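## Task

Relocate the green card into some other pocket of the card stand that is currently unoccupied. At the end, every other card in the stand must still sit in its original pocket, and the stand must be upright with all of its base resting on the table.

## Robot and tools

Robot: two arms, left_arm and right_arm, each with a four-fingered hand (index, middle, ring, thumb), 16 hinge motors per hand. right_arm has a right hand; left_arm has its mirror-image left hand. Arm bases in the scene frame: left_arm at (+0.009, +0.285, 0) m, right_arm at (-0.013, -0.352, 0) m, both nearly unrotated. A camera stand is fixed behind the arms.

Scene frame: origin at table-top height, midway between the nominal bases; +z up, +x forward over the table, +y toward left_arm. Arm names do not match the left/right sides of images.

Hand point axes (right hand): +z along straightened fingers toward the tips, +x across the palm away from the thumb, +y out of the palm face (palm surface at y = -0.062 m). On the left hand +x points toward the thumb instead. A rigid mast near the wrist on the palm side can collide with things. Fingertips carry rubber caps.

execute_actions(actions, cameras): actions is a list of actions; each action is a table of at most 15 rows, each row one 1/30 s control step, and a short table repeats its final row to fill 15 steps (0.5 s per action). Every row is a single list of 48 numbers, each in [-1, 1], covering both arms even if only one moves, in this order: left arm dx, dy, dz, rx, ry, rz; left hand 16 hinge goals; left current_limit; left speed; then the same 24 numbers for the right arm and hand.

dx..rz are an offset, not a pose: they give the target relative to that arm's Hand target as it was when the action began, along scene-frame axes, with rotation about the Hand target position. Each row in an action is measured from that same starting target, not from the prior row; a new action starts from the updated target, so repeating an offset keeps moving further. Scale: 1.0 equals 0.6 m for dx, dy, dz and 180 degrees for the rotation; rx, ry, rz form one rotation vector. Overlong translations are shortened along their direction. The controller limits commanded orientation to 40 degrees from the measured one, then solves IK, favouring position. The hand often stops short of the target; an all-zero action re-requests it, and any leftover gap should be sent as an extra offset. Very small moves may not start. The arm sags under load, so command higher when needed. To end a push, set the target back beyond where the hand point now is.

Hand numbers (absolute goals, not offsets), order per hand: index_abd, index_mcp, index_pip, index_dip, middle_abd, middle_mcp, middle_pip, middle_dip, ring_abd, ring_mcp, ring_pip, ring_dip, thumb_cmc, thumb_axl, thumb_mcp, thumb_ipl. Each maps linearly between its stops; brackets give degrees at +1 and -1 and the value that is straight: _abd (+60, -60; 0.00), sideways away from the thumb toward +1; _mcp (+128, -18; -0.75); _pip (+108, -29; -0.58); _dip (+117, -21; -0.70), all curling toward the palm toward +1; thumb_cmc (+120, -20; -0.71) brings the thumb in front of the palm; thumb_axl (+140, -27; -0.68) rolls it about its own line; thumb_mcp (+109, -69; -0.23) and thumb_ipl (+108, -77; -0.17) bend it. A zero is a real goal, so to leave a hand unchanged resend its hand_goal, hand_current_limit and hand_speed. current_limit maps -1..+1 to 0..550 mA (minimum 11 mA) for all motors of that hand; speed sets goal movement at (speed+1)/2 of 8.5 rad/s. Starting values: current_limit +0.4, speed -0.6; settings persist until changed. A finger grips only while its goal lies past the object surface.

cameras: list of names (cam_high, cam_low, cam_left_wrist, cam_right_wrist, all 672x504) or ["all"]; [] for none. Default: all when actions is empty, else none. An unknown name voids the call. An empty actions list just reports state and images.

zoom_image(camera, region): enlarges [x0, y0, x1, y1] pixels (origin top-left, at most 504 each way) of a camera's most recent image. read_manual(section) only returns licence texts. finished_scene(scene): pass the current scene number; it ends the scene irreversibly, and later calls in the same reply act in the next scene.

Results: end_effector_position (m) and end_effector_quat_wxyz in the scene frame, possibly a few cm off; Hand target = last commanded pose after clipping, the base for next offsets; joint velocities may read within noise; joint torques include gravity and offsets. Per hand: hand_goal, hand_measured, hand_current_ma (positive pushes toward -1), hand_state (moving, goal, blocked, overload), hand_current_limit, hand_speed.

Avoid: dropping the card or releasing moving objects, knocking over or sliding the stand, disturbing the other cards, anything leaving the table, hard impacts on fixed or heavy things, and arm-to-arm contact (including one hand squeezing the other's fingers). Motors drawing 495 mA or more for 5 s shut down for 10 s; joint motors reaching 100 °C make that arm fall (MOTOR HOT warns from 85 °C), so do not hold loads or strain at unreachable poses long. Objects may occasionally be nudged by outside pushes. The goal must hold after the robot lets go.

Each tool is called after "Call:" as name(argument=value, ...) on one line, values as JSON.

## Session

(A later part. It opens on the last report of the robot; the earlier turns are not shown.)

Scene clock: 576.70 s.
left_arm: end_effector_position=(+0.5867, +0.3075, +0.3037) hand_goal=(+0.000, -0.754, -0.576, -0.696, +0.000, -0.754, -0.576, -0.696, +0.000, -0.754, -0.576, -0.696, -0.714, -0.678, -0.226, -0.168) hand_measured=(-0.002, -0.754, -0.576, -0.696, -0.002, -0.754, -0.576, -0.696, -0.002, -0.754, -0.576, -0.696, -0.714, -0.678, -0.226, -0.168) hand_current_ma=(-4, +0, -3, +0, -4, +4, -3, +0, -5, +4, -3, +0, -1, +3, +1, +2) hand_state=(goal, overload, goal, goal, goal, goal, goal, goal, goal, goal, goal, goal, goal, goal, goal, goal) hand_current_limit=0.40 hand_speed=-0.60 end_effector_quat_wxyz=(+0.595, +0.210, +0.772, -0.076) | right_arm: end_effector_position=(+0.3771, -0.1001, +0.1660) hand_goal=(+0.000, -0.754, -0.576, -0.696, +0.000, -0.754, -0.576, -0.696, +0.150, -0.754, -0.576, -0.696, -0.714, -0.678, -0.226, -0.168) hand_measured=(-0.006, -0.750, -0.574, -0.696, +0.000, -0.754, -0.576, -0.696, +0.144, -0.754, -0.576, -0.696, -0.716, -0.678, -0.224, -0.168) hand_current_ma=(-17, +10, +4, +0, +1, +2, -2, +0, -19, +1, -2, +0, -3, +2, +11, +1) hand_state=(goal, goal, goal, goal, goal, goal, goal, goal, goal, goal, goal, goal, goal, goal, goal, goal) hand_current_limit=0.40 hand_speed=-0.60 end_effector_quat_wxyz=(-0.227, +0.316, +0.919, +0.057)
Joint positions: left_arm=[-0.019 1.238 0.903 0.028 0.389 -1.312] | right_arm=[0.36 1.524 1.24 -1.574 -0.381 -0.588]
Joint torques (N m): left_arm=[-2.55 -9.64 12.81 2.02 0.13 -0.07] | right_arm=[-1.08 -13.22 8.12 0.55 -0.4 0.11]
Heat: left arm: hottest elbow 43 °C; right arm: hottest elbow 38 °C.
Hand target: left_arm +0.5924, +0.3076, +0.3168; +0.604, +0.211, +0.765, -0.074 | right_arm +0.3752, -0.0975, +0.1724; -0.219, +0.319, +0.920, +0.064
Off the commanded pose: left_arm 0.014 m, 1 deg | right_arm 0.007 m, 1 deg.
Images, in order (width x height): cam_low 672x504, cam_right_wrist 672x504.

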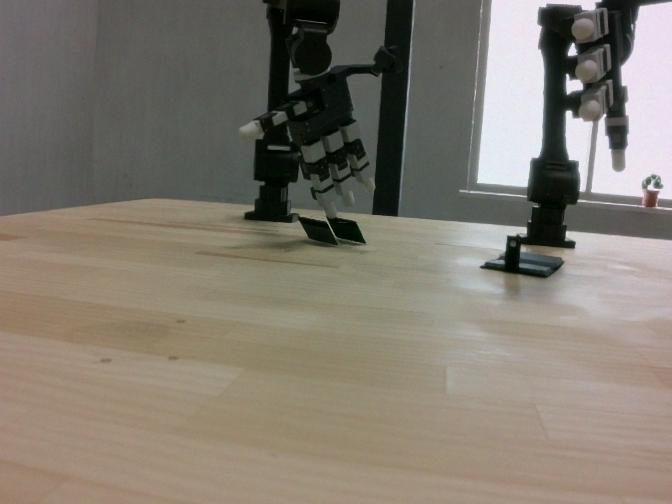

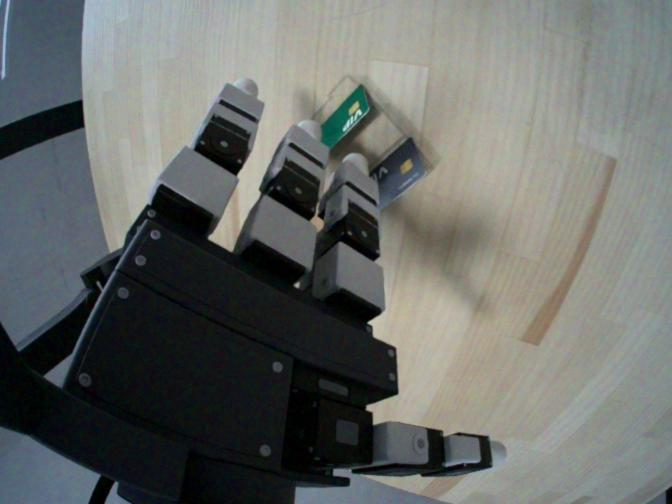

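Call:
execute_actions(actions=[[[0,0,0,0,0,0,0,-0.754,-0.576,-0.696,0,-0.754,-0.576,-0.696,0,-0.754,-0.576,-0.696,-0.714,-0.678,-0.226,-0.168,0.4,-0.6,-0.0135,0.0105,-0.0285,0,0,0,0,-0.754,-0.576,-0.696,0,-0.754,-0.576,-0.696,0.15,-0.754,-0.576,-0.696,-0.714,-0.678,-0.226,-0.168,0.4,-0.6]]], cameras=["cam_right_wrist","cam_low"])

Call:
zoom_image(camera="cam_right_wrist", region=[260, 40, 440, 175])

Call:
zoom_image(camera="cam_low", region=[270, 180, 370, 260])

Scene clock: 586.27 s.
left_arm: end_effector_position=(+0.5867, +0.3075, +0.3037) hand_goal=(+0.000, -0.754, -0.576, -0.696, +0.000, -0.754, -0.576, -0.696, +0.000, -0.754, -0.576, -0.696, -0.714, -0.678, -0.226, -0.168) hand_measured=(-0.002, -0.754, -0.576, -0.696, -0.002, -0.754, -0.576, -0.696, -0.002, -0.754, -0.576, -0.696, -0.714, -0.678, -0.226, -0.168) hand_current_ma=(-4, +0, -3, +0, -4, +4, -3, +0, -5, +4, -3, +0, -1, +3, +1, +2) hand_state=(goal, overload, goal, goal, goal, goal, goal, goal, goal, goal, goal, goal, goal, goal, goal, goal) hand_current_limit=0.40 hand_speed=-0.60 end_effector_quat_wxyz=(+0.595, +0.210, +0.772, -0.076) | right_arm: end_effector_position=(+0.3701, -0.0956, +0.1499) hand_goal=(+0.000, -0.754, -0.576, -0.696, +0.000, -0.754, -0.576, -0.696, +0.150, -0.754, -0.576, -0.696, -0.714, -0.678, -0.226, -0.168) hand_measured=(-0.002, -0.750, -0.574, -0.696, +0.000, -0.754, -0.576, -0.696, +0.144, -0.754, -0.576, -0.696, -0.716, -0.678, -0.224, -0.168) hand_current_ma=(-3, +10, +4, +0, +1, +2, -2, +0, -19, +1, -2, +0, -3, +2, +11, +1) hand_state=(goal, goal, goal, goal, goal, goal, goal, goal, goal, goal, goal, goal, goal, goal, goal, goal) hand_current_limit=0.40 hand_speed=-0.60 end_effector_quat_wxyz=(-0.226, +0.318, +0.919, +0.058)
Joint positions: left_arm=[-0.019 1.238 0.903 0.028 0.389 -1.312] | right_arm=[0.377 1.521 1.193 -1.519 -0.386 -0.565]
Joint torques (N m): left_arm=[-2.49 -9.52 12.79 2 0.13 -0.07] | right_arm=[-0.67 -12.81 7.92 0.59 -0.41 0.14]
Heat: left arm: hottest elbow 43 °C; right arm: hottest elbow 37 °C.
Hand target: left_arm +0.5924, +0.3076, +0.3168; +0.604, +0.211, +0.765, -0.074 | right_arm +0.3671, -0.0914, +0.1553; -0.219, +0.319, +0.920, +0.063
Off the commanded pose: left_arm 0.014 m, 1 deg | right_arm 0.008 m, 1 deg.
Images, in order (width x height): cam_low 672x504, cam_right_wrist 672x504.

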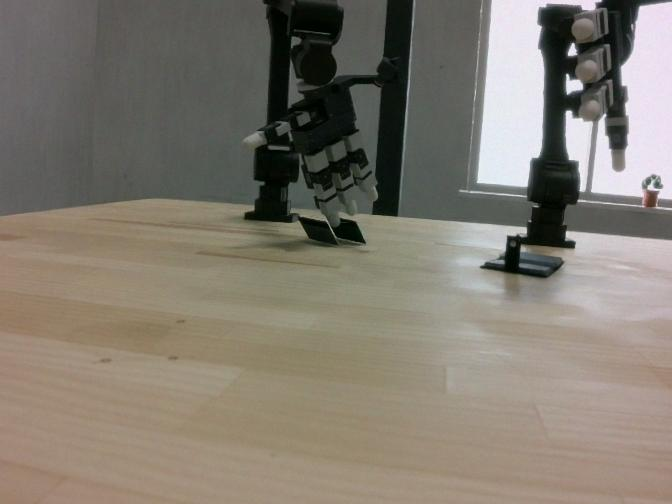

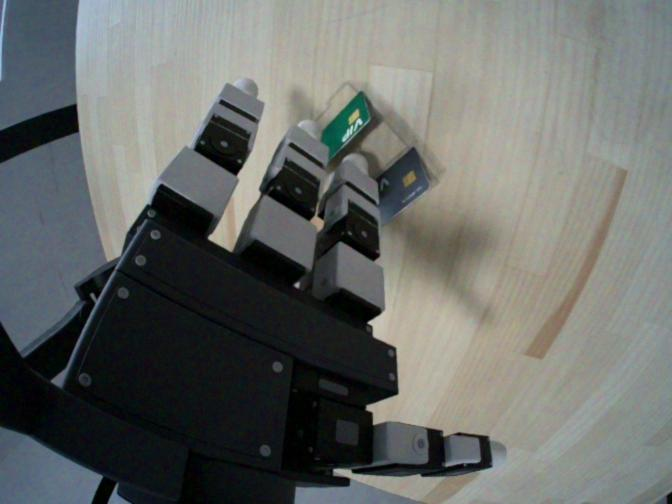

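Scaled by 2.800 from the camera's 672x504 image, which has a finer 960x720 frame.

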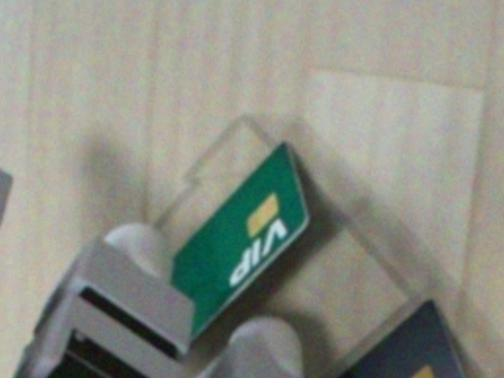

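Scaled by 5.040 from the camera's 672x504 image, which has a finer 960x720 frame.

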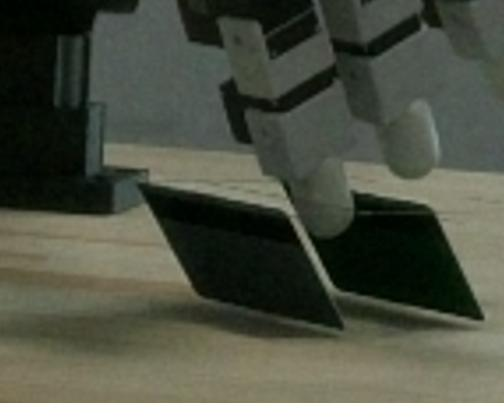

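Call:
execute_actions(actions=[[[0,0,0,0,0,0,0,-0.754,-0.576,-0.696,0,-0.754,-0.576,-0.696,0,-0.754,-0.576,-0.696,-0.714,-0.678,-0.226,-0.168,0.4,-0.6,0.0035,-0.0027,-0.016,0,0,0,0,-0.754,-0.576,-0.696,0,-0.754,-0.576,-0.696,0.15,-0.754,-0.576,-0.696,-0.714,-0.678,-0.226,-0.168,0.2,-0.9]],[[0,0,0,0,0,0,0,-0.754,-0.576,-0.696,0,-0.754,-0.576,-0.696,0,-0.754,-0.576,-0.696,-0.714,-0.678,-0.226,-0.168,0.4,-0.6,0,0,0,0,0,0,0.1,-0.754,-0.576,-0.696,-0.1,-0.754,-0.576,-0.696,0.1,-0.754,-0.576,-0.696,-0.714,-0.678,-0.226,-0.168,0.2,-0.9]]], cameras=["cam_right_wrist","cam_low"])

Call:
zoom_image(camera="cam_right_wrist", region=[260, 40, 440, 175])

Call:
zoom_image(camera="cam_low", region=[270, 180, 370, 260])

Scene clock: 596.20 s.
left_arm: end_effector_position=(+0.5867, +0.3075, +0.3037) hand_goal=(+0.000, -0.754, -0.576, -0.696, +0.000, -0.754, -0.576, -0.696, +0.000, -0.754, -0.576, -0.696, -0.714, -0.678, -0.226, -0.168) hand_measured=(-0.002, -0.754, -0.576, -0.696, -0.002, -0.754, -0.576, -0.696, -0.002, -0.754, -0.576, -0.696, -0.714, -0.678, -0.226, -0.168) hand_current_ma=(-4, +0, -3, +0, -4, +4, -3, +0, -5, +4, -3, +0, -1, +3, +1, +2) hand_state=(goal, overload, goal, goal, goal, goal, goal, goal, goal, goal, goal, goal, goal, goal, goal, goal) hand_current_limit=0.40 hand_speed=-0.60 end_effector_quat_wxyz=(+0.595, +0.210, +0.772, -0.076) | right_arm: end_effector_position=(+0.3715, -0.0951, +0.1458) hand_goal=(+0.100, -0.754, -0.576, -0.696, -0.100, -0.754, -0.576, -0.696, +0.100, -0.754, -0.576, -0.696, -0.714, -0.678, -0.226, -0.168) hand_measured=(+0.086, -0.752, -0.574, -0.696, -0.098, -0.754, -0.576, -0.696, +0.100, -0.754, -0.576, -0.696, -0.716, -0.678, -0.224, -0.168) hand_current_ma=(-44, +7, +4, +0, +4, +2, -2, +0, +1, +1, -2, +0, -3, +2, +11, +1) hand_state=(goal, goal, goal, goal, goal, goal, goal, goal, goal, goal, goal, goal, goal, goal, goal, goal) hand_current_limit=0.20 hand_speed=-0.90 end_effector_quat_wxyz=(-0.221, +0.317, +0.920, +0.062)
Joint positions: left_arm=[-0.019 1.238 0.903 0.028 0.389 -1.312] | right_arm=[0.377 1.521 1.181 -1.495 -0.386 -0.564]
Joint torques (N m): left_arm=[-2.49 -9.52 12.81 2 0.13 -0.07] | right_arm=[-1.2 -11.87 7.82 0.61 -0.34 0.1]
Heat: left arm: hottest elbow 44 °C; right arm: hottest elbow 37 °C.
Hand target: left_arm +0.5924, +0.3076, +0.3168; +0.604, +0.211, +0.765, -0.074 | right_arm +0.3693, -0.0930, +0.1458; -0.219, +0.319, +0.920, +0.064
Off the commanded pose: left_arm 0.014 m, 1 deg | right_arm 0.003 m, 0 deg.
Images, in order (width x height): cam_low 672x504, cam_right_wrist 672x504.

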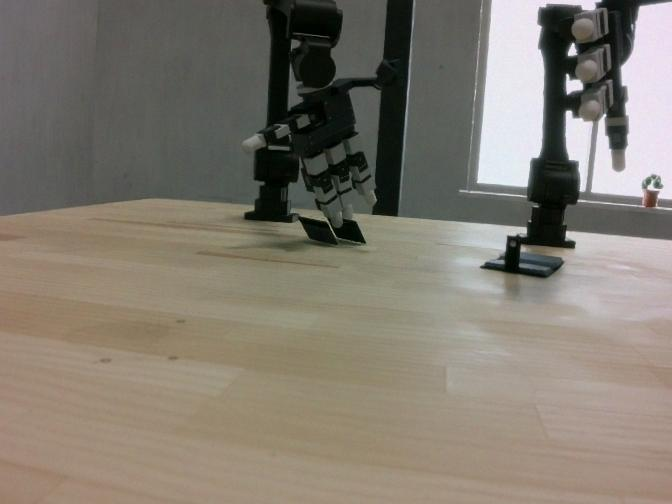

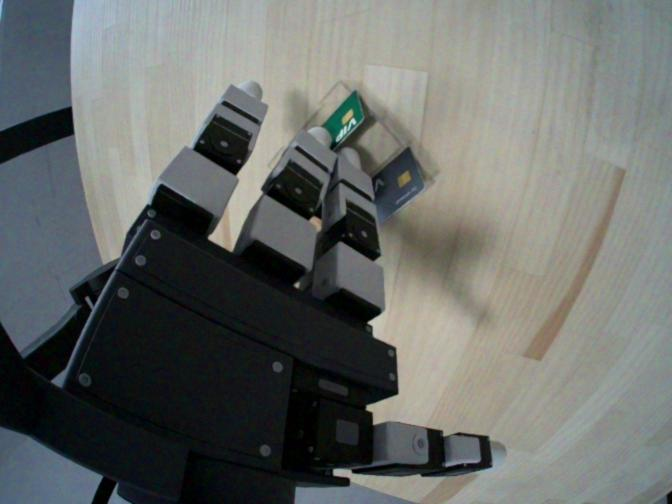

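Scaled by 2.800 from the camera's 672x504 image, which has a finer 960x720 frame.

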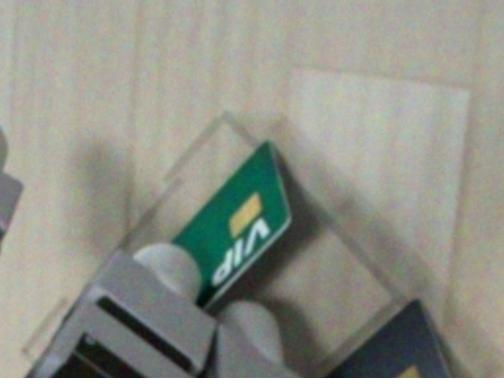

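Scaled by 5.040 from the camera's 672x504 image, which has a finer 960x720 frame.

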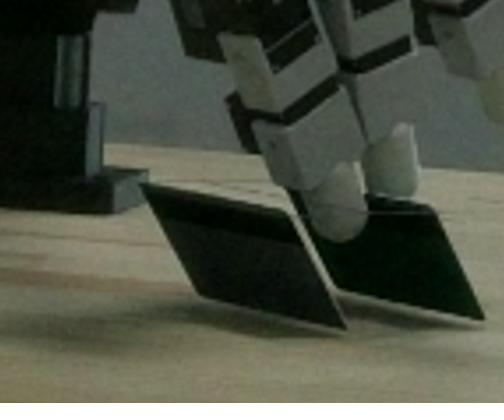

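Call:
execute_actions(actions=[[[0,0,0,0,0,0,0,-0.754,-0.576,-0.696,0,-0.754,-0.576,-0.696,0,-0.754,-0.576,-0.696,-0.714,-0.678,-0.226,-0.168,0.4,-0.6,0,0,-0.007,0,0,0,0.1,-0.754,-0.576,-0.696,-0.17,-0.754,-0.576,-0.696,0.1,-0.754,-0.576,-0.696,-0.714,-0.678,-0.226,-0.168,0.2,-0.9]],[[0,0,0,0,0,0,0,-0.754,-0.576,-0.696,0,-0.754,-0.576,-0.696,0,-0.754,-0.576,-0.696,-0.714,-0.678,-0.226,-0.168,0.4,-0.6,0,0,0,0,0,0,0.2,-0.754,-0.576,-0.696,-0.27,-0.754,-0.576,-0.696,0.1,-0.754,-0.576,-0.696,-0.714,-0.678,-0.226,-0.168,0.2,-0.9]]], cameras=["cam_right_wrist","cam_low"])

Call:
zoom_image(camera="cam_right_wrist", region=[260, 40, 440, 175])

Call:
zoom_image(camera="cam_low", region=[270, 180, 370, 260])

Scene clock: 620.57 s.
left_arm: end_effector_position=(+0.5867, +0.3075, +0.3037) hand_goal=(+0.000, -0.754, -0.576, -0.696, +0.000, -0.754, -0.576, -0.696, +0.000, -0.754, -0.576, -0.696, -0.714, -0.678, -0.226, -0.168) hand_measured=(-0.002, -0.754, -0.576, -0.696, -0.002, -0.754, -0.576, -0.696, -0.002, -0.754, -0.576, -0.696, -0.714, -0.678, -0.226, -0.168) hand_current_ma=(-4, +0, -3, +0, -4, +4, -3, +0, -5, +4, -3, +0, -1, +3, +1, +2) hand_state=(goal, overload, goal, goal, goal, goal, goal, goal, goal, goal, goal, goal, goal, goal, goal, goal) hand_current_limit=0.40 hand_speed=-0.60 end_effector_quat_wxyz=(+0.595, +0.210, +0.772, -0.076) | right_arm: end_effector_position=(+0.3710, -0.0953, +0.1430) hand_goal=(+0.200, -0.754, -0.576, -0.696, -0.270, -0.754, -0.576, -0.696, +0.100, -0.754, -0.576, -0.696, -0.714, -0.678, -0.226, -0.168) hand_measured=(+0.082, -0.752, -0.574, -0.696, -0.114, -0.754, -0.576, -0.696, +0.100, -0.754, -0.576, -0.696, -0.716, -0.678, -0.224, -0.168) hand_current_ma=(-330, +7, +4, +0, +330, +2, -2, +0, +1, +1, -2, +0, -3, +2, +11, +1) hand_state=(blocked, goal, goal, goal, blocked, goal, goal, goal, goal, goal, goal, goal, goal, goal, goal, goal) hand_current_limit=0.20 hand_speed=-0.90 end_effector_quat_wxyz=(-0.221, +0.317, +0.920, +0.063)
Joint positions: left_arm=[-0.019 1.238 0.903 0.028 0.389 -1.312] | right_arm=[0.377 1.521 1.173 -1.484 -0.386 -0.564]
Joint torques (N m): left_arm=[-2.49 -9.64 12.81 2 0.13 -0.07] | right_arm=[-1.14 -11.58 7.88 0.66 -0.34 0.09]
Heat: left arm: hottest elbow 44 °C; right arm: hottest elbow 37 °C.
Hand target: left_arm +0.5924, +0.3076, +0.3168; +0.604, +0.211, +0.765, -0.074 | right_arm +0.3692, -0.0930, +0.1415; -0.219, +0.319, +0.920, +0.064
Off the commanded pose: left_arm 0.014 m, 1 deg | right_arm 0.003 m, 0 deg.
Images, in order (width x height): cam_low 672x504, cam_right_wrist 672x504.

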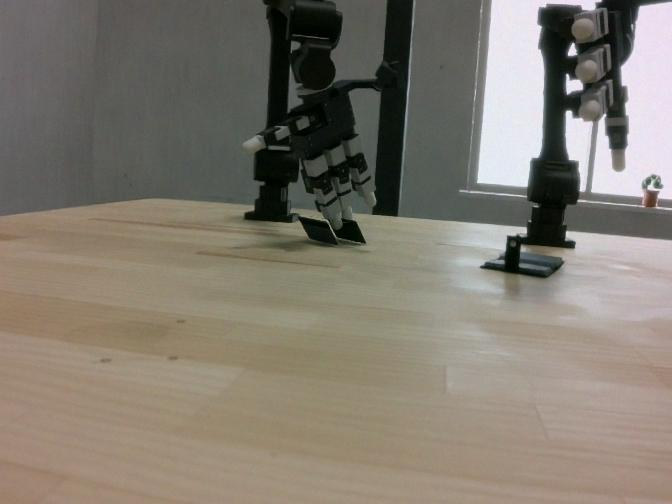

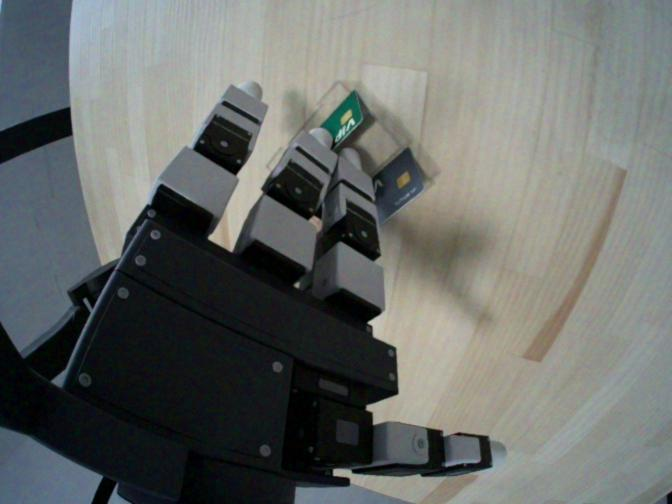

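Scaled by 2.800 from the camera's 672x504 image, which has a finer 960x720 frame.

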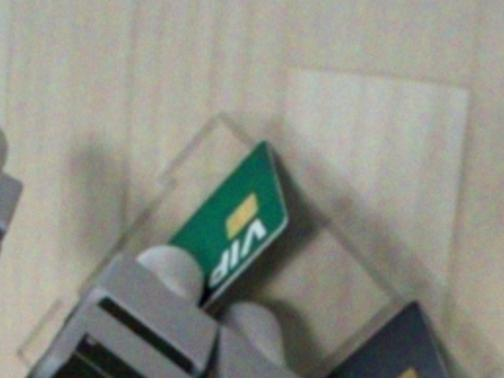

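Scaled by 5.040 from the camera's 672x504 image, which has a finer 960x720 frame.

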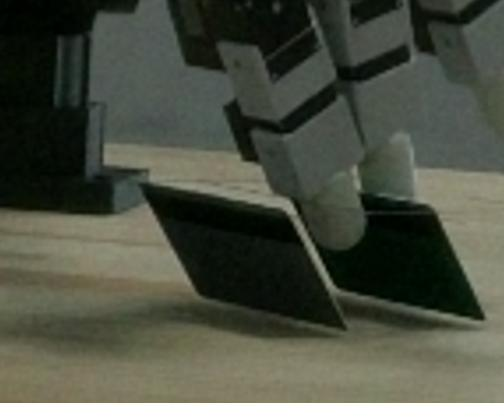

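Call:
execute_actions(actions=[[[0,0,0,0,0,0,0,-0.754,-0.576,-0.696,0,-0.754,-0.576,-0.696,0,-0.754,-0.576,-0.696,-0.714,-0.678,-0.226,-0.168,0.4,-0.6,0.018,-0.014,0.04,0,0,0,0.2,-0.754,-0.576,-0.696,-0.27,-0.754,-0.576,-0.696,0.1,-0.754,-0.576,-0.696,-0.714,-0.678,-0.226,-0.168,0.2,-0.9]]], cameras=["cam_right_wrist","cam_low"])

Call:
zoom_image(camera="cam_right_wrist", region=[260, 40, 440, 175])

Call:
zoom_image(camera="cam_low", region=[270, 180, 370, 260])

Scene clock: 627.67 s.
left_arm: end_effector_position=(+0.5867, +0.3075, +0.3037) hand_goal=(+0.000, -0.754, -0.576, -0.696, +0.000, -0.754, -0.576, -0.696, +0.000, -0.754, -0.576, -0.696, -0.714, -0.678, -0.226, -0.168) hand_measured=(-0.002, -0.754, -0.576, -0.696, -0.002, -0.754, -0.576, -0.696, -0.002, -0.754, -0.576, -0.696, -0.714, -0.678, -0.226, -0.168) hand_current_ma=(-4, +0, -3, +0, -4, +4, -3, +0, -5, +4, -3, +0, -1, +3, +1, +2) hand_state=(goal, overload, goal, goal, goal, goal, goal, goal, goal, goal, goal, goal, goal, goal, goal, goal) hand_current_limit=0.40 hand_speed=-0.60 end_effector_quat_wxyz=(+0.595, +0.210, +0.772, -0.076) | right_arm: end_effector_position=(+0.3617, -0.1027, +0.1418) hand_goal=(+0.200, -0.754, -0.576, -0.696, -0.270, -0.754, -0.576, -0.696, +0.100, -0.754, -0.576, -0.696, -0.714, -0.678, -0.226, -0.168) hand_measured=(+0.082, -0.752, -0.574, -0.696, -0.114, -0.752, -0.576, -0.696, +0.100, -0.754, -0.576, -0.696, -0.716, -0.678, -0.224, -0.168) hand_current_ma=(-330, +8, +4, +0, +330, +4, -2, +0, +1, +1, -2, +0, -3, +2, +11, +1) hand_state=(blocked, goal, goal, goal, blocked, goal, goal, goal, goal, goal, goal, goal, goal, goal, goal, goal) hand_current_limit=0.20 hand_speed=-0.90 end_effector_quat_wxyz=(-0.237, +0.323, +0.915, +0.046)
Joint positions: left_arm=[-0.019 1.238 0.903 0.028 0.389 -1.312] | right_arm=[0.371 1.521 1.173 -1.534 -0.383 -0.564]
Joint torques (N m): left_arm=[-2.49 -9.58 12.81 2.02 0.13 -0.07] | right_arm=[-3.14 -11.75 13.5 -0.53 -0.15 -0.15]
Heat: left arm: hottest elbow 44 °C; right arm: hottest elbow 37 °C.
Hand target: left_arm +0.5924, +0.3076, +0.3168; +0.604, +0.211, +0.765, -0.074 | right_arm +0.3800, -0.1013, +0.1655; -0.219, +0.319, +0.920, +0.064
Off the commanded pose: left_arm 0.014 m, 1 deg | right_arm 0.030 m, 3 deg.
Images, in order (width x height): cam_low 672x504, cam_right_wrist 672x504.

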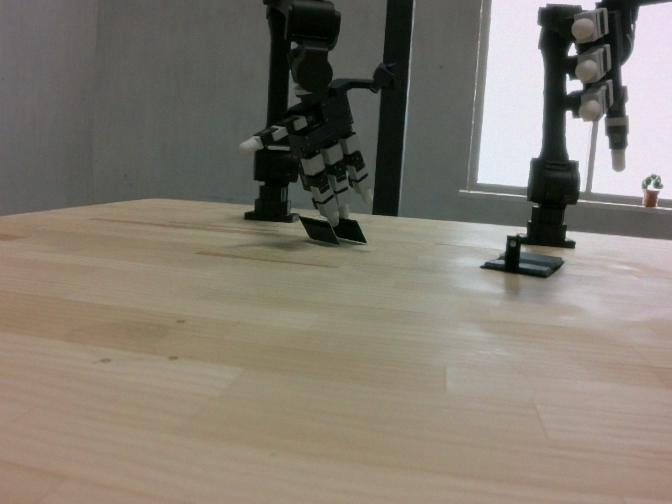

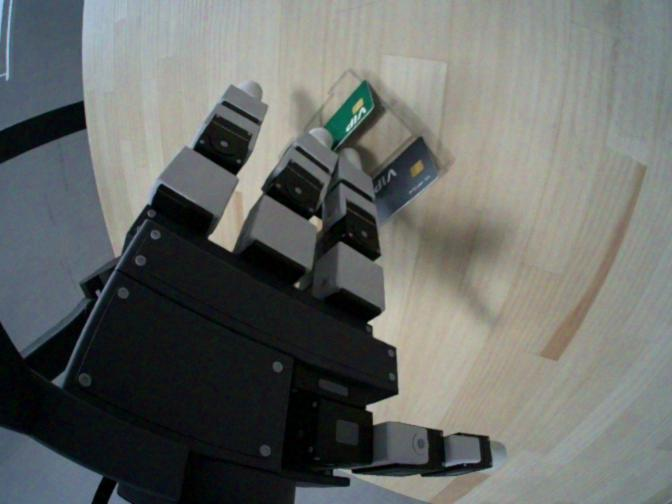

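Scaled by 2.800 from the camera's 672x504 image, which has a finer 960x720 frame.

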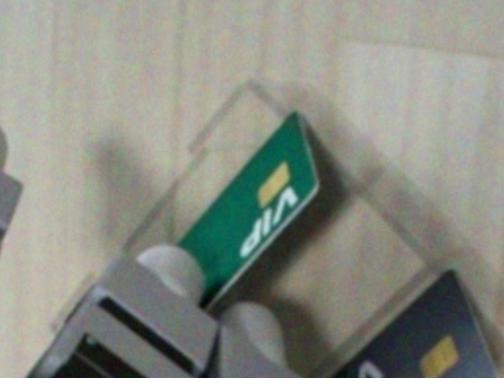

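Scaled by 5.040 from the camera's 672x504 image, which has a finer 960x720 frame.

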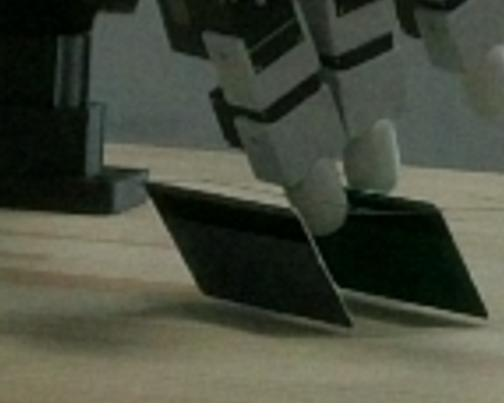

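Call:
execute_actions(actions=[[[0,0,0,0,0,0,0,-0.754,-0.576,-0.696,0,-0.754,-0.576,-0.696,0,-0.754,-0.576,-0.696,-0.714,-0.678,-0.226,-0.168,0.4,-0.6,0.008,0.005,0.025,0,0,0,0.2,-0.754,-0.576,-0.696,-0.27,-0.754,-0.576,-0.696,0.1,-0.754,-0.576,-0.696,-0.714,-0.678,-0.226,-0.168,0.2,-0.9]]], cameras=["cam_right_wrist","cam_low"])

Call:
zoom_image(camera="cam_right_wrist", region=[260, 40, 440, 175])

Call:
zoom_image(camera="cam_low", region=[270, 180, 370, 260])

Scene clock: 631.90 s.
left_arm: end_effector_position=(+0.5867, +0.3075, +0.3037) hand_goal=(+0.000, -0.754, -0.576, -0.696, +0.000, -0.754, -0.576, -0.696, +0.000, -0.754, -0.576, -0.696, -0.714, -0.678, -0.226, -0.168) hand_measured=(-0.002, -0.754, -0.576, -0.696, -0.002, -0.754, -0.576, -0.696, -0.002, -0.754, -0.576, -0.696, -0.714, -0.678, -0.226, -0.168) hand_current_ma=(-4, +0, -3, +0, -4, +4, -3, +0, -5, +4, -3, +0, -1, +3, +1, +2) hand_state=(goal, overload, goal, goal, goal, goal, goal, goal, goal, goal, goal, goal, goal, goal, goal, goal) hand_current_limit=0.40 hand_speed=-0.60 end_effector_quat_wxyz=(+0.595, +0.210, +0.772, -0.076) | right_arm: end_effector_position=(+0.3670, -0.1007, +0.1576) hand_goal=(+0.200, -0.754, -0.576, -0.696, -0.270, -0.754, -0.576, -0.696, +0.100, -0.754, -0.576, -0.696, -0.714, -0.678, -0.226, -0.168) hand_measured=(+0.082, -0.752, -0.574, -0.696, -0.114, -0.752, -0.576, -0.696, +0.100, -0.754, -0.576, -0.696, -0.716, -0.678, -0.224, -0.168) hand_current_ma=(-330, +8, +4, +0, +330, +4, -2, +0, +1, +1, -2, +0, -3, +2, +11, +1) hand_state=(blocked, goal, goal, goal, blocked, goal, goal, goal, goal, goal, goal, goal, goal, goal, goal, goal) hand_current_limit=0.20 hand_speed=-0.90 end_effector_quat_wxyz=(-0.236, +0.323, +0.915, +0.046)
Joint positions: left_arm=[-0.019 1.238 0.903 0.028 0.389 -1.312] | right_arm=[0.371 1.521 1.217 -1.576 -0.382 -0.564]
Joint torques (N m): left_arm=[-2.43 -9.58 12.81 2.02 0.13 -0.07] | right_arm=[-3.02 -11.75 13.71 -0.47 -0.23 -0.17]
Heat: left arm: hottest elbow 44 °C; right arm: hottest elbow 37 °C.
Hand target: left_arm +0.5924, +0.3076, +0.3168; +0.604, +0.211, +0.765, -0.074 | right_arm +0.3847, -0.0983, +0.1805; -0.219, +0.319, +0.920, +0.064
Off the commanded pose: left_arm 0.014 m, 1 deg | right_arm 0.029 m, 3 deg.
Images, in order (width x height): cam_low 672x504, cam_right_wrist 672x504.

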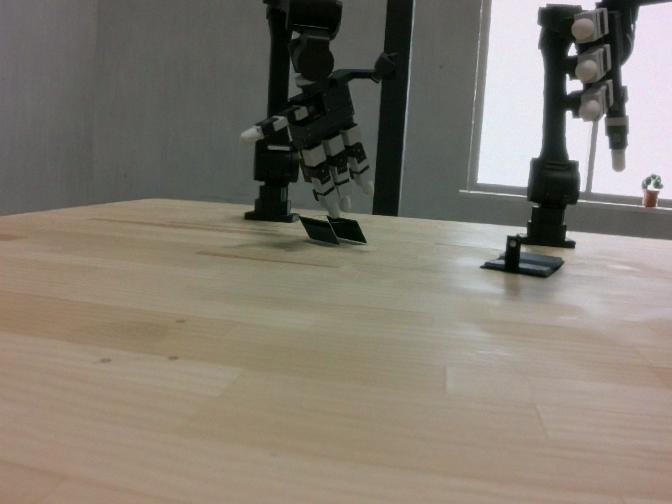

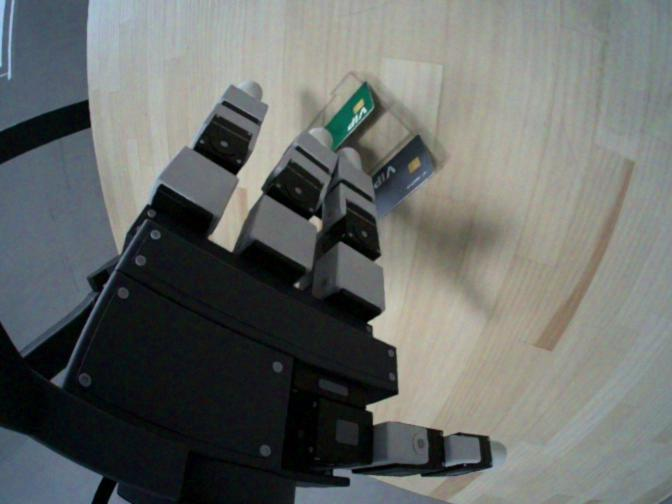

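Scaled by 2.800 from the camera's 672x504 image, which has a finer 960x720 frame.

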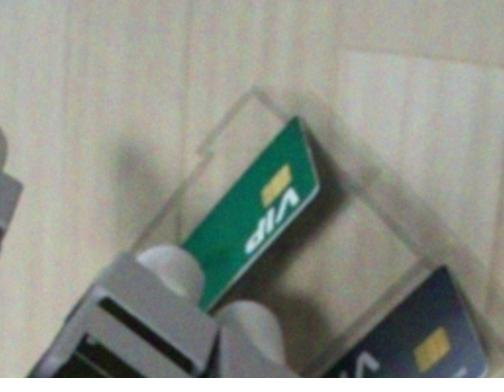

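Scaled by 5.040 from the camera's 672x504 image, which has a finer 960x720 frame.

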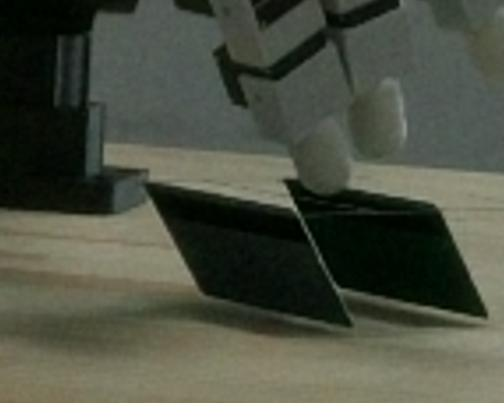

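Call:
execute_actions(actions=[[[0,0,0,0,0,0,0,-0.754,-0.576,-0.696,0,-0.754,-0.576,-0.696,0,-0.754,-0.576,-0.696,-0.714,-0.678,-0.226,-0.168,0.4,-0.6,0.02,-0.03,0.1,0,0,0,0,-0.754,-0.576,-0.696,0,-0.754,-0.576,-0.696,0.1,-0.754,-0.576,-0.696,-0.714,-0.678,-0.226,-0.168,0.3,-0.8]],[[0,0,0,0,0,0,0,-0.754,-0.576,-0.696,0,-0.754,-0.576,-0.696,0,-0.754,-0.576,-0.696,-0.714,-0.678,-0.226,-0.168,0.4,-0.6,0,-0.05,0.05,-0.0812,-0.0481,0.1304,0,-0.754,-0.576,-0.696,0,-0.754,-0.576,-0.696,0,-0.754,-0.576,-0.696,-0.714,-0.678,-0.226,-0.168,0.3,-0.8]],[[0,0,0,0,0,0,0,-0.754,-0.576,-0.696,0,-0.754,-0.576,-0.696,0,-0.754,-0.576,-0.696,-0.714,-0.678,-0.226,-0.168,0.4,-0.6,-0.01,-0.04,0,-0.0812,-0.0481,0.1304,0,-0.754,-0.576,-0.696,0,-0.754,-0.576,-0.696,0,-0.754,-0.576,-0.696,0,-0.678,-0.226,-0.168,0.3,-0.8]],[[0,0,0,0,0,0,0,-0.754,-0.576,-0.696,0,-0.754,-0.576,-0.696,0,-0.754,-0.576,-0.696,-0.714,-0.678,-0.226,-0.168,0.4,-0.6,-0.01,-0.04,0,-0.0812,-0.0481,0.1304,0,-0.2,-0.358,-0.551,0,-0.2,-0.358,-0.551,0,-0.754,-0.576,-0.696,0.4,-0.678,-0.1,-0.168,0.3,-0.8]]], cameras=["all"])

Scene clock: 727.10 s.
left_arm: end_effector_position=(+0.5867, +0.3075, +0.3037) hand_goal=(+0.000, -0.754, -0.576, -0.696, +0.000, -0.754, -0.576, -0.696, +0.000, -0.754, -0.576, -0.696, -0.714, -0.678, -0.226, -0.168) hand_measured=(-0.002, -0.754, -0.576, -0.696, -0.002, -0.754, -0.576, -0.696, -0.002, -0.754, -0.576, -0.696, -0.714, -0.678, -0.226, -0.168) hand_current_ma=(-4, +0, -3, +0, -4, +4, -3, +0, -5, +4, -3, +0, -1, +3, +1, +2) hand_state=(goal, overload, goal, goal, goal, goal, goal, goal, goal, goal, goal, goal, goal, goal, goal, goal) hand_current_limit=0.40 hand_speed=-0.60 end_effector_quat_wxyz=(+0.595, +0.210, +0.772, -0.076) | right_arm: end_effector_position=(+0.3856, -0.1966, +0.2616) hand_goal=(+0.000, -0.200, -0.358, -0.552, +0.000, -0.200, -0.358, -0.552, +0.000, -0.754, -0.576, -0.696, +0.400, -0.678, -0.100, -0.168) hand_measured=(+0.000, -0.202, -0.360, -0.554, -0.002, -0.202, -0.360, -0.554, +0.002, -0.746, -0.576, -0.696, +0.400, -0.678, -0.100, -0.168) hand_current_ma=(+1, -5, -7, -7, -4, -6, -5, -8, +4, +31, +2, +0, -3, +2, +2, +1) hand_state=(goal, goal, goal, goal, goal, goal, goal, goal, goal, goal, goal, goal, goal, goal, goal, goal) hand_current_limit=0.30 hand_speed=-0.80 end_effector_quat_wxyz=(+0.090, -0.212, +0.914, -0.335)
Joint positions: left_arm=[-0.019 1.238 0.903 0.028 0.389 -1.312] | right_arm=[0.47 1.379 1.397 -1.585 0.708 -1.541]
Joint torques (N m): left_arm=[-2.49 -9.58 12.81 2.02 0.13 -0.07] | right_arm=[-1.44 -11.81 9.94 1.14 0.77 -0.14]
Heat: left arm: hottest elbow 45 °C; right arm: hottest elbow 40 °C.
Hand target: left_arm +0.5924, +0.3076, +0.3168; +0.604, +0.211, +0.765, -0.074 | right_arm +0.3847, -0.1943, +0.2705; +0.105, -0.218, +0.912, -0.330
Off the commanded pose: left_arm 0.014 m, 1 deg | right_arm 0.009 m, 2 deg.

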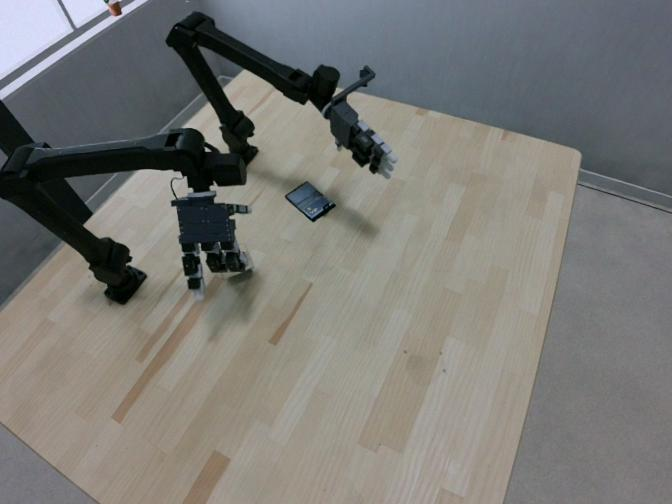

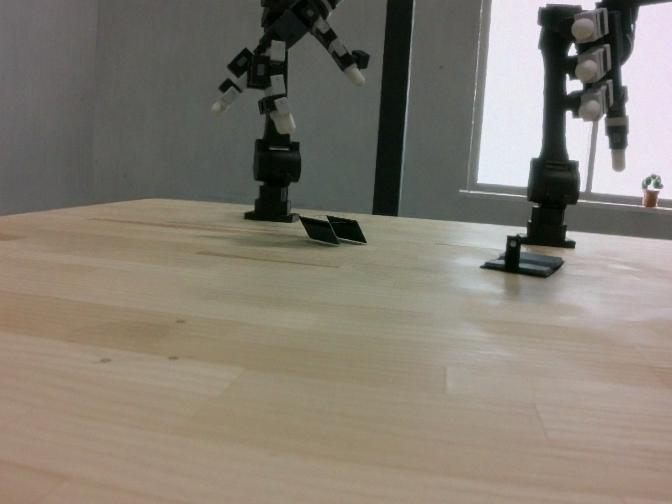

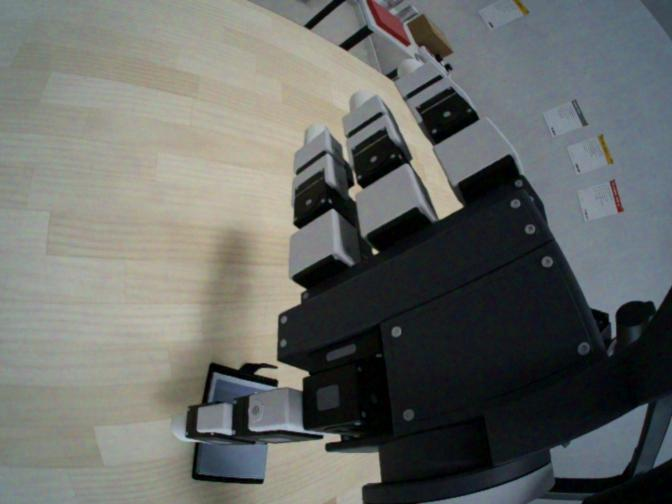

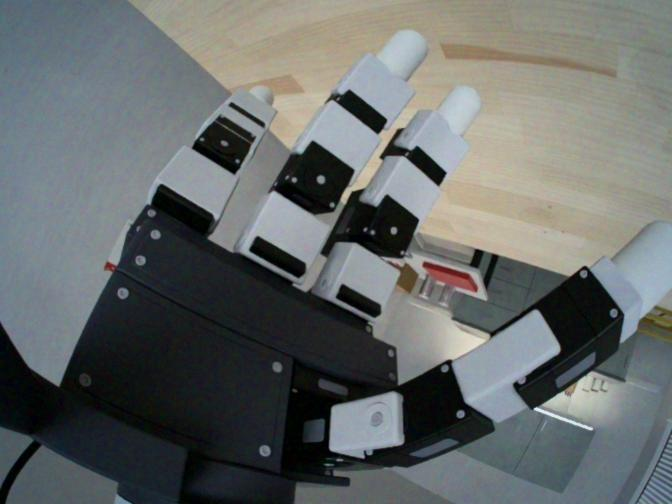

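Call:
execute_actions(actions=[[[0,0,0,0,0,0,0,-0.754,-0.576,-0.696,0,-0.754,-0.576,-0.696,0,-0.754,-0.576,-0.696,-0.714,-0.678,-0.226,-0.168,0.4,-0.6,-0.03,0,-0.05,-0.0812,-0.0481,0.1304,0,0.315,-0.358,-0.551,0,0.315,-0.358,-0.551,0,-0.754,-0.576,-0.696,0.671,-0.678,-0.09,-0.168,0.3,-0.8]],[[0,0,0,0,0,0,0,-0.754,-0.576,-0.696,0,-0.754,-0.576,-0.696,0,-0.754,-0.576,-0.696,-0.714,-0.678,-0.226,-0.168,0.4,-0.6,0,0,-0.03,0,0,0,0,0.315,-0.358,-0.551,0,0.315,-0.358,-0.551,0,-0.754,-0.576,-0.696,0.671,-0.678,-0.09,-0.168,0.3,-0.8]]], cameras=["cam_high","cam_low","cam_right_wrist"])

Scene clock: 732.13 s.
left_arm: end_effector_position=(+0.5867, +0.3075, +0.3037) hand_goal=(+0.000, -0.754, -0.576, -0.696, +0.000, -0.754, -0.576, -0.696, +0.000, -0.754, -0.576, -0.696, -0.714, -0.678, -0.226, -0.168) hand_measured=(-0.002, -0.754, -0.576, -0.696, -0.002, -0.754, -0.576, -0.696, -0.002, -0.754, -0.576, -0.696, -0.714, -0.678, -0.226, -0.168) hand_current_ma=(-4, +0, -3, +0, -4, +4, -3, +0, -5, +4, -3, +0, -1, +3, +1, +2) hand_state=(goal, overload, goal, goal, goal, goal, goal, goal, goal, goal, goal, goal, goal, goal, goal, goal) hand_current_limit=0.40 hand_speed=-0.60 end_effector_quat_wxyz=(+0.595, +0.210, +0.772, -0.076) | right_arm: end_effector_position=(+0.3667, -0.1899, +0.2188) hand_goal=(+0.000, +0.314, -0.358, -0.552, +0.000, +0.314, -0.358, -0.552, +0.000, -0.754, -0.576, -0.696, +0.670, -0.678, -0.090, -0.168) hand_measured=(+0.000, +0.306, -0.360, -0.554, -0.002, +0.306, -0.360, -0.554, +0.002, -0.744, -0.574, -0.696, +0.666, -0.678, -0.090, -0.168) hand_current_ma=(+1, -26, -6, -7, -4, -32, -4, -8, +4, +37, +3, +0, -10, +2, +2, +1) hand_state=(goal, goal, goal, goal, goal, goal, goal, goal, goal, goal, goal, goal, goal, goal, goal, goal) hand_current_limit=0.30 hand_speed=-0.80 end_effector_quat_wxyz=(+0.204, -0.387, +0.790, -0.430)
Joint positions: left_arm=[-0.019 1.238 0.903 0.028 0.389 -1.312] | right_arm=[0.605 1.202 1.058 -1.033 0.937 -2.06]
Joint torques (N m): left_arm=[-2.55 -9.58 12.79 2.03 0.13 -0.07] | right_arm=[-2.61 -9.35 9.5 1.73 0.66 -0.16]
Heat: left arm: hottest elbow 45 °C; right arm: hottest elbow 40 °C.
Hand target: left_arm +0.5924, +0.3076, +0.3168; +0.604, +0.211, +0.765, -0.074 | right_arm +0.3668, -0.1942, +0.2224; +0.209, -0.385, +0.790, -0.429
Off the commanded pose: left_arm 0.014 m, 1 deg | right_arm 0.006 m, 1 deg.
Images, in order (width x height): cam_high 672x504, cam_low 672x504, cam_right_wrist 672x504.

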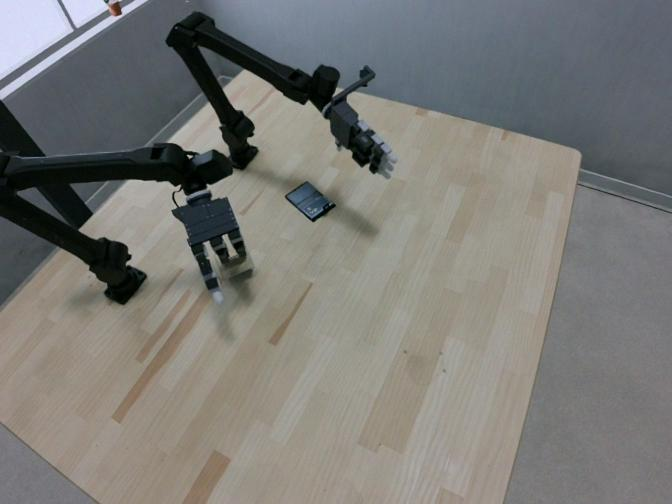

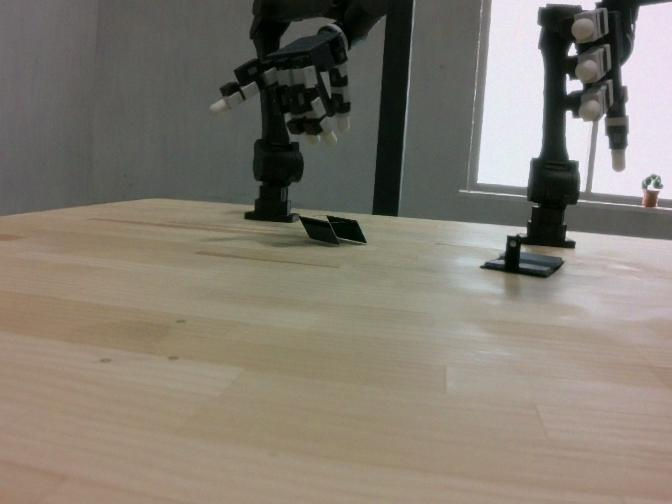

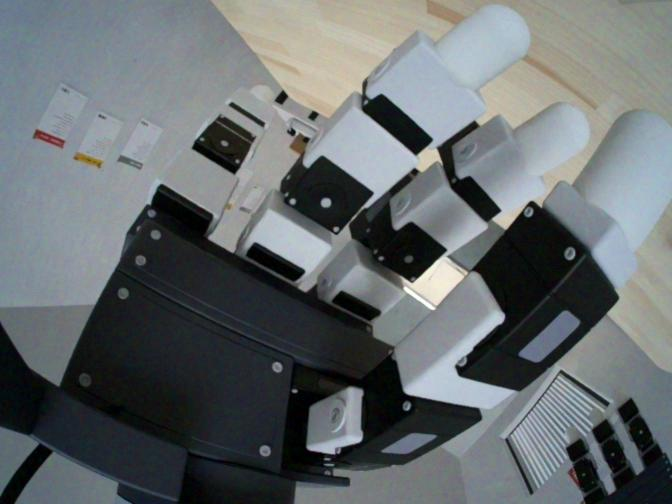

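Call:
execute_actions(actions=[[[0,0,0,0,0,0,0,-0.754,-0.576,-0.696,0,-0.754,-0.576,-0.696,0,-0.754,-0.576,-0.696,-0.714,-0.678,-0.226,-0.168,0.4,-0.6,-0.0202,0.008,-0.0932,0,0,0,0,0.315,-0.358,-0.551,0,0.315,-0.358,-0.551,0,-0.754,-0.576,-0.696,0.671,-0.678,-0.09,-0.168,0.3,-0.8]],[[0,0,0,0,0,0,0,-0.754,-0.576,-0.696,0,-0.754,-0.576,-0.696,0,-0.754,-0.576,-0.696,-0.714,-0.678,-0.226,-0.168,0.4,-0.6,-0.0202,0.008,-0.0932,0,0,0,0,0.315,-0.358,-0.551,0,0.315,-0.358,-0.551,0,-0.754,-0.576,-0.696,0.671,-0.678,-0.09,-0.168,0.3,-0.8]]], cameras=["cam_high","cam_low","cam_right_wrist"])

Call:
zoom_image(camera="cam_low", region=[260, 150, 390, 260])

Call:
zoom_image(camera="cam_high", region=[190, 220, 290, 310])

Scene clock: 739.10 s.
left_arm: end_effector_position=(+0.5867, +0.3075, +0.3037) hand_goal=(+0.000, -0.754, -0.576, -0.696, +0.000, -0.754, -0.576, -0.696, +0.000, -0.754, -0.576, -0.696, -0.714, -0.678, -0.226, -0.168) hand_measured=(-0.002, -0.754, -0.576, -0.696, -0.002, -0.754, -0.576, -0.696, -0.002, -0.754, -0.576, -0.696, -0.714, -0.678, -0.226, -0.168) hand_current_ma=(-4, +0, -3, +0, -4, +4, -3, +0, -5, +4, -3, +0, -1, +3, +1, +2) hand_state=(goal, overload, goal, goal, goal, goal, goal, goal, goal, goal, goal, goal, goal, goal, goal, goal) hand_current_limit=0.40 hand_speed=-0.60 end_effector_quat_wxyz=(+0.595, +0.210, +0.772, -0.076) | right_arm: end_effector_position=(+0.3406, -0.1922, +0.1120) hand_goal=(+0.000, +0.314, -0.358, -0.552, +0.000, +0.314, -0.358, -0.552, +0.000, -0.754, -0.576, -0.696, +0.670, -0.678, -0.090, -0.168) hand_measured=(+0.000, +0.308, -0.360, -0.554, -0.002, +0.306, -0.360, -0.554, +0.002, -0.744, -0.574, -0.696, +0.668, -0.678, -0.090, -0.168) hand_current_ma=(+1, -22, -6, -7, -4, -28, -4, -8, +4, +37, +3, +0, -8, +2, +2, +1) hand_state=(goal, goal, goal, goal, goal, goal, goal, goal, goal, goal, goal, goal, goal, goal, goal, goal) hand_current_limit=0.30 hand_speed=-0.80 end_effector_quat_wxyz=(+0.199, -0.389, +0.789, -0.431)
Joint positions: left_arm=[-0.019 1.238 0.903 0.028 0.389 -1.312] | right_arm=[0.646 1.245 0.806 -0.802 0.952 -1.996]
Joint torques (N m): left_arm=[-2.55 -9.58 12.79 2.02 0.13 -0.07] | right_arm=[-0.67 -7.3 9.32 1.7 0.98 0.15]
Heat: left arm: hottest elbow 45 °C; right arm: hottest elbow 40 °C.
Hand target: left_arm +0.5924, +0.3076, +0.3168; +0.604, +0.211, +0.765, -0.074 | right_arm +0.3426, -0.1847, +0.1107; +0.209, -0.385, +0.790, -0.430
Off the commanded pose: left_arm 0.014 m, 1 deg | right_arm 0.008 m, 1 deg.
Images, in order (width x height): cam_high 672x504, cam_low 672x504, cam_right_wrist 672x504.

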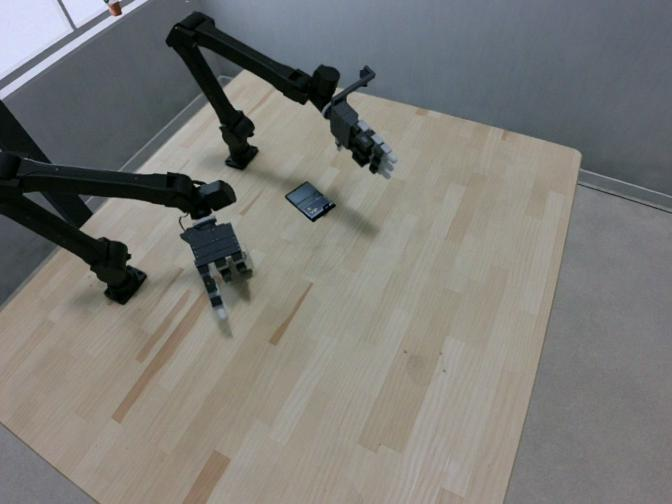

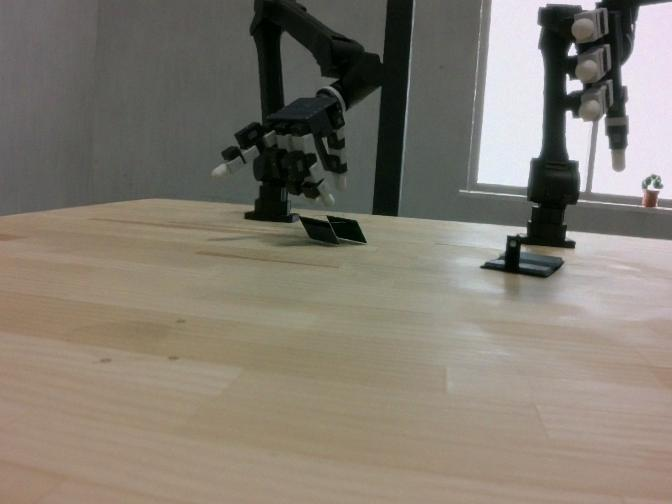

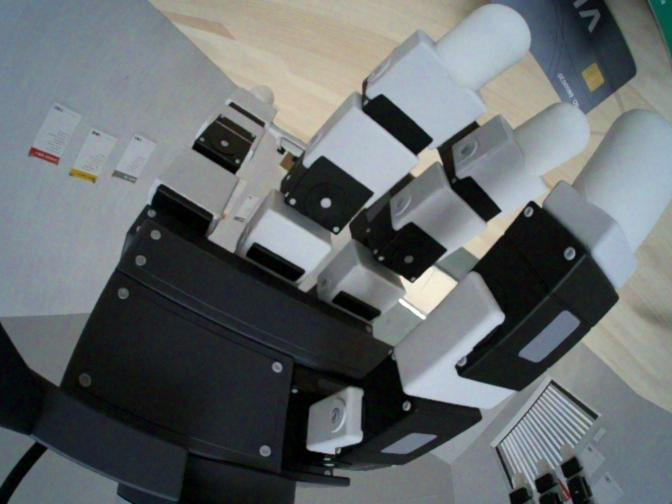

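Scaled by 3.877 from the camera's 672x504 image, which has a finer 960x720 frame.

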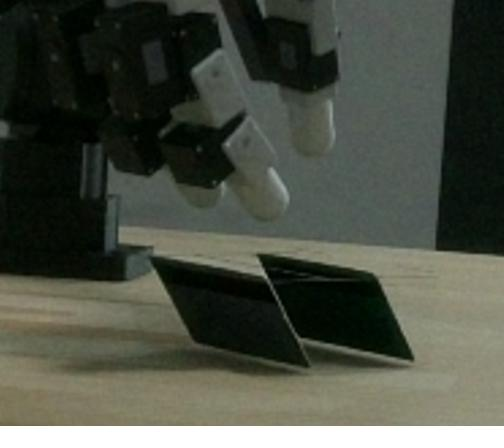

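Scaled by 5.040 from the camera's 672x504 image, which has a finer 960x720 frame.

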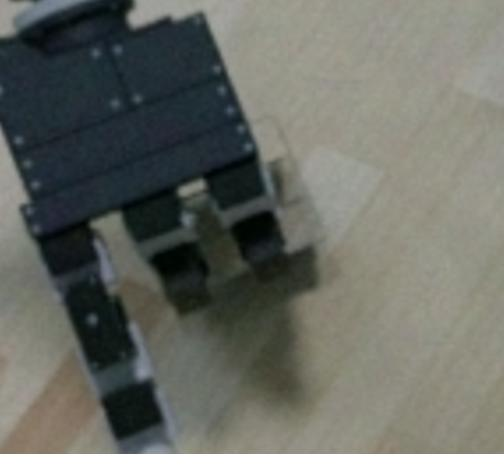

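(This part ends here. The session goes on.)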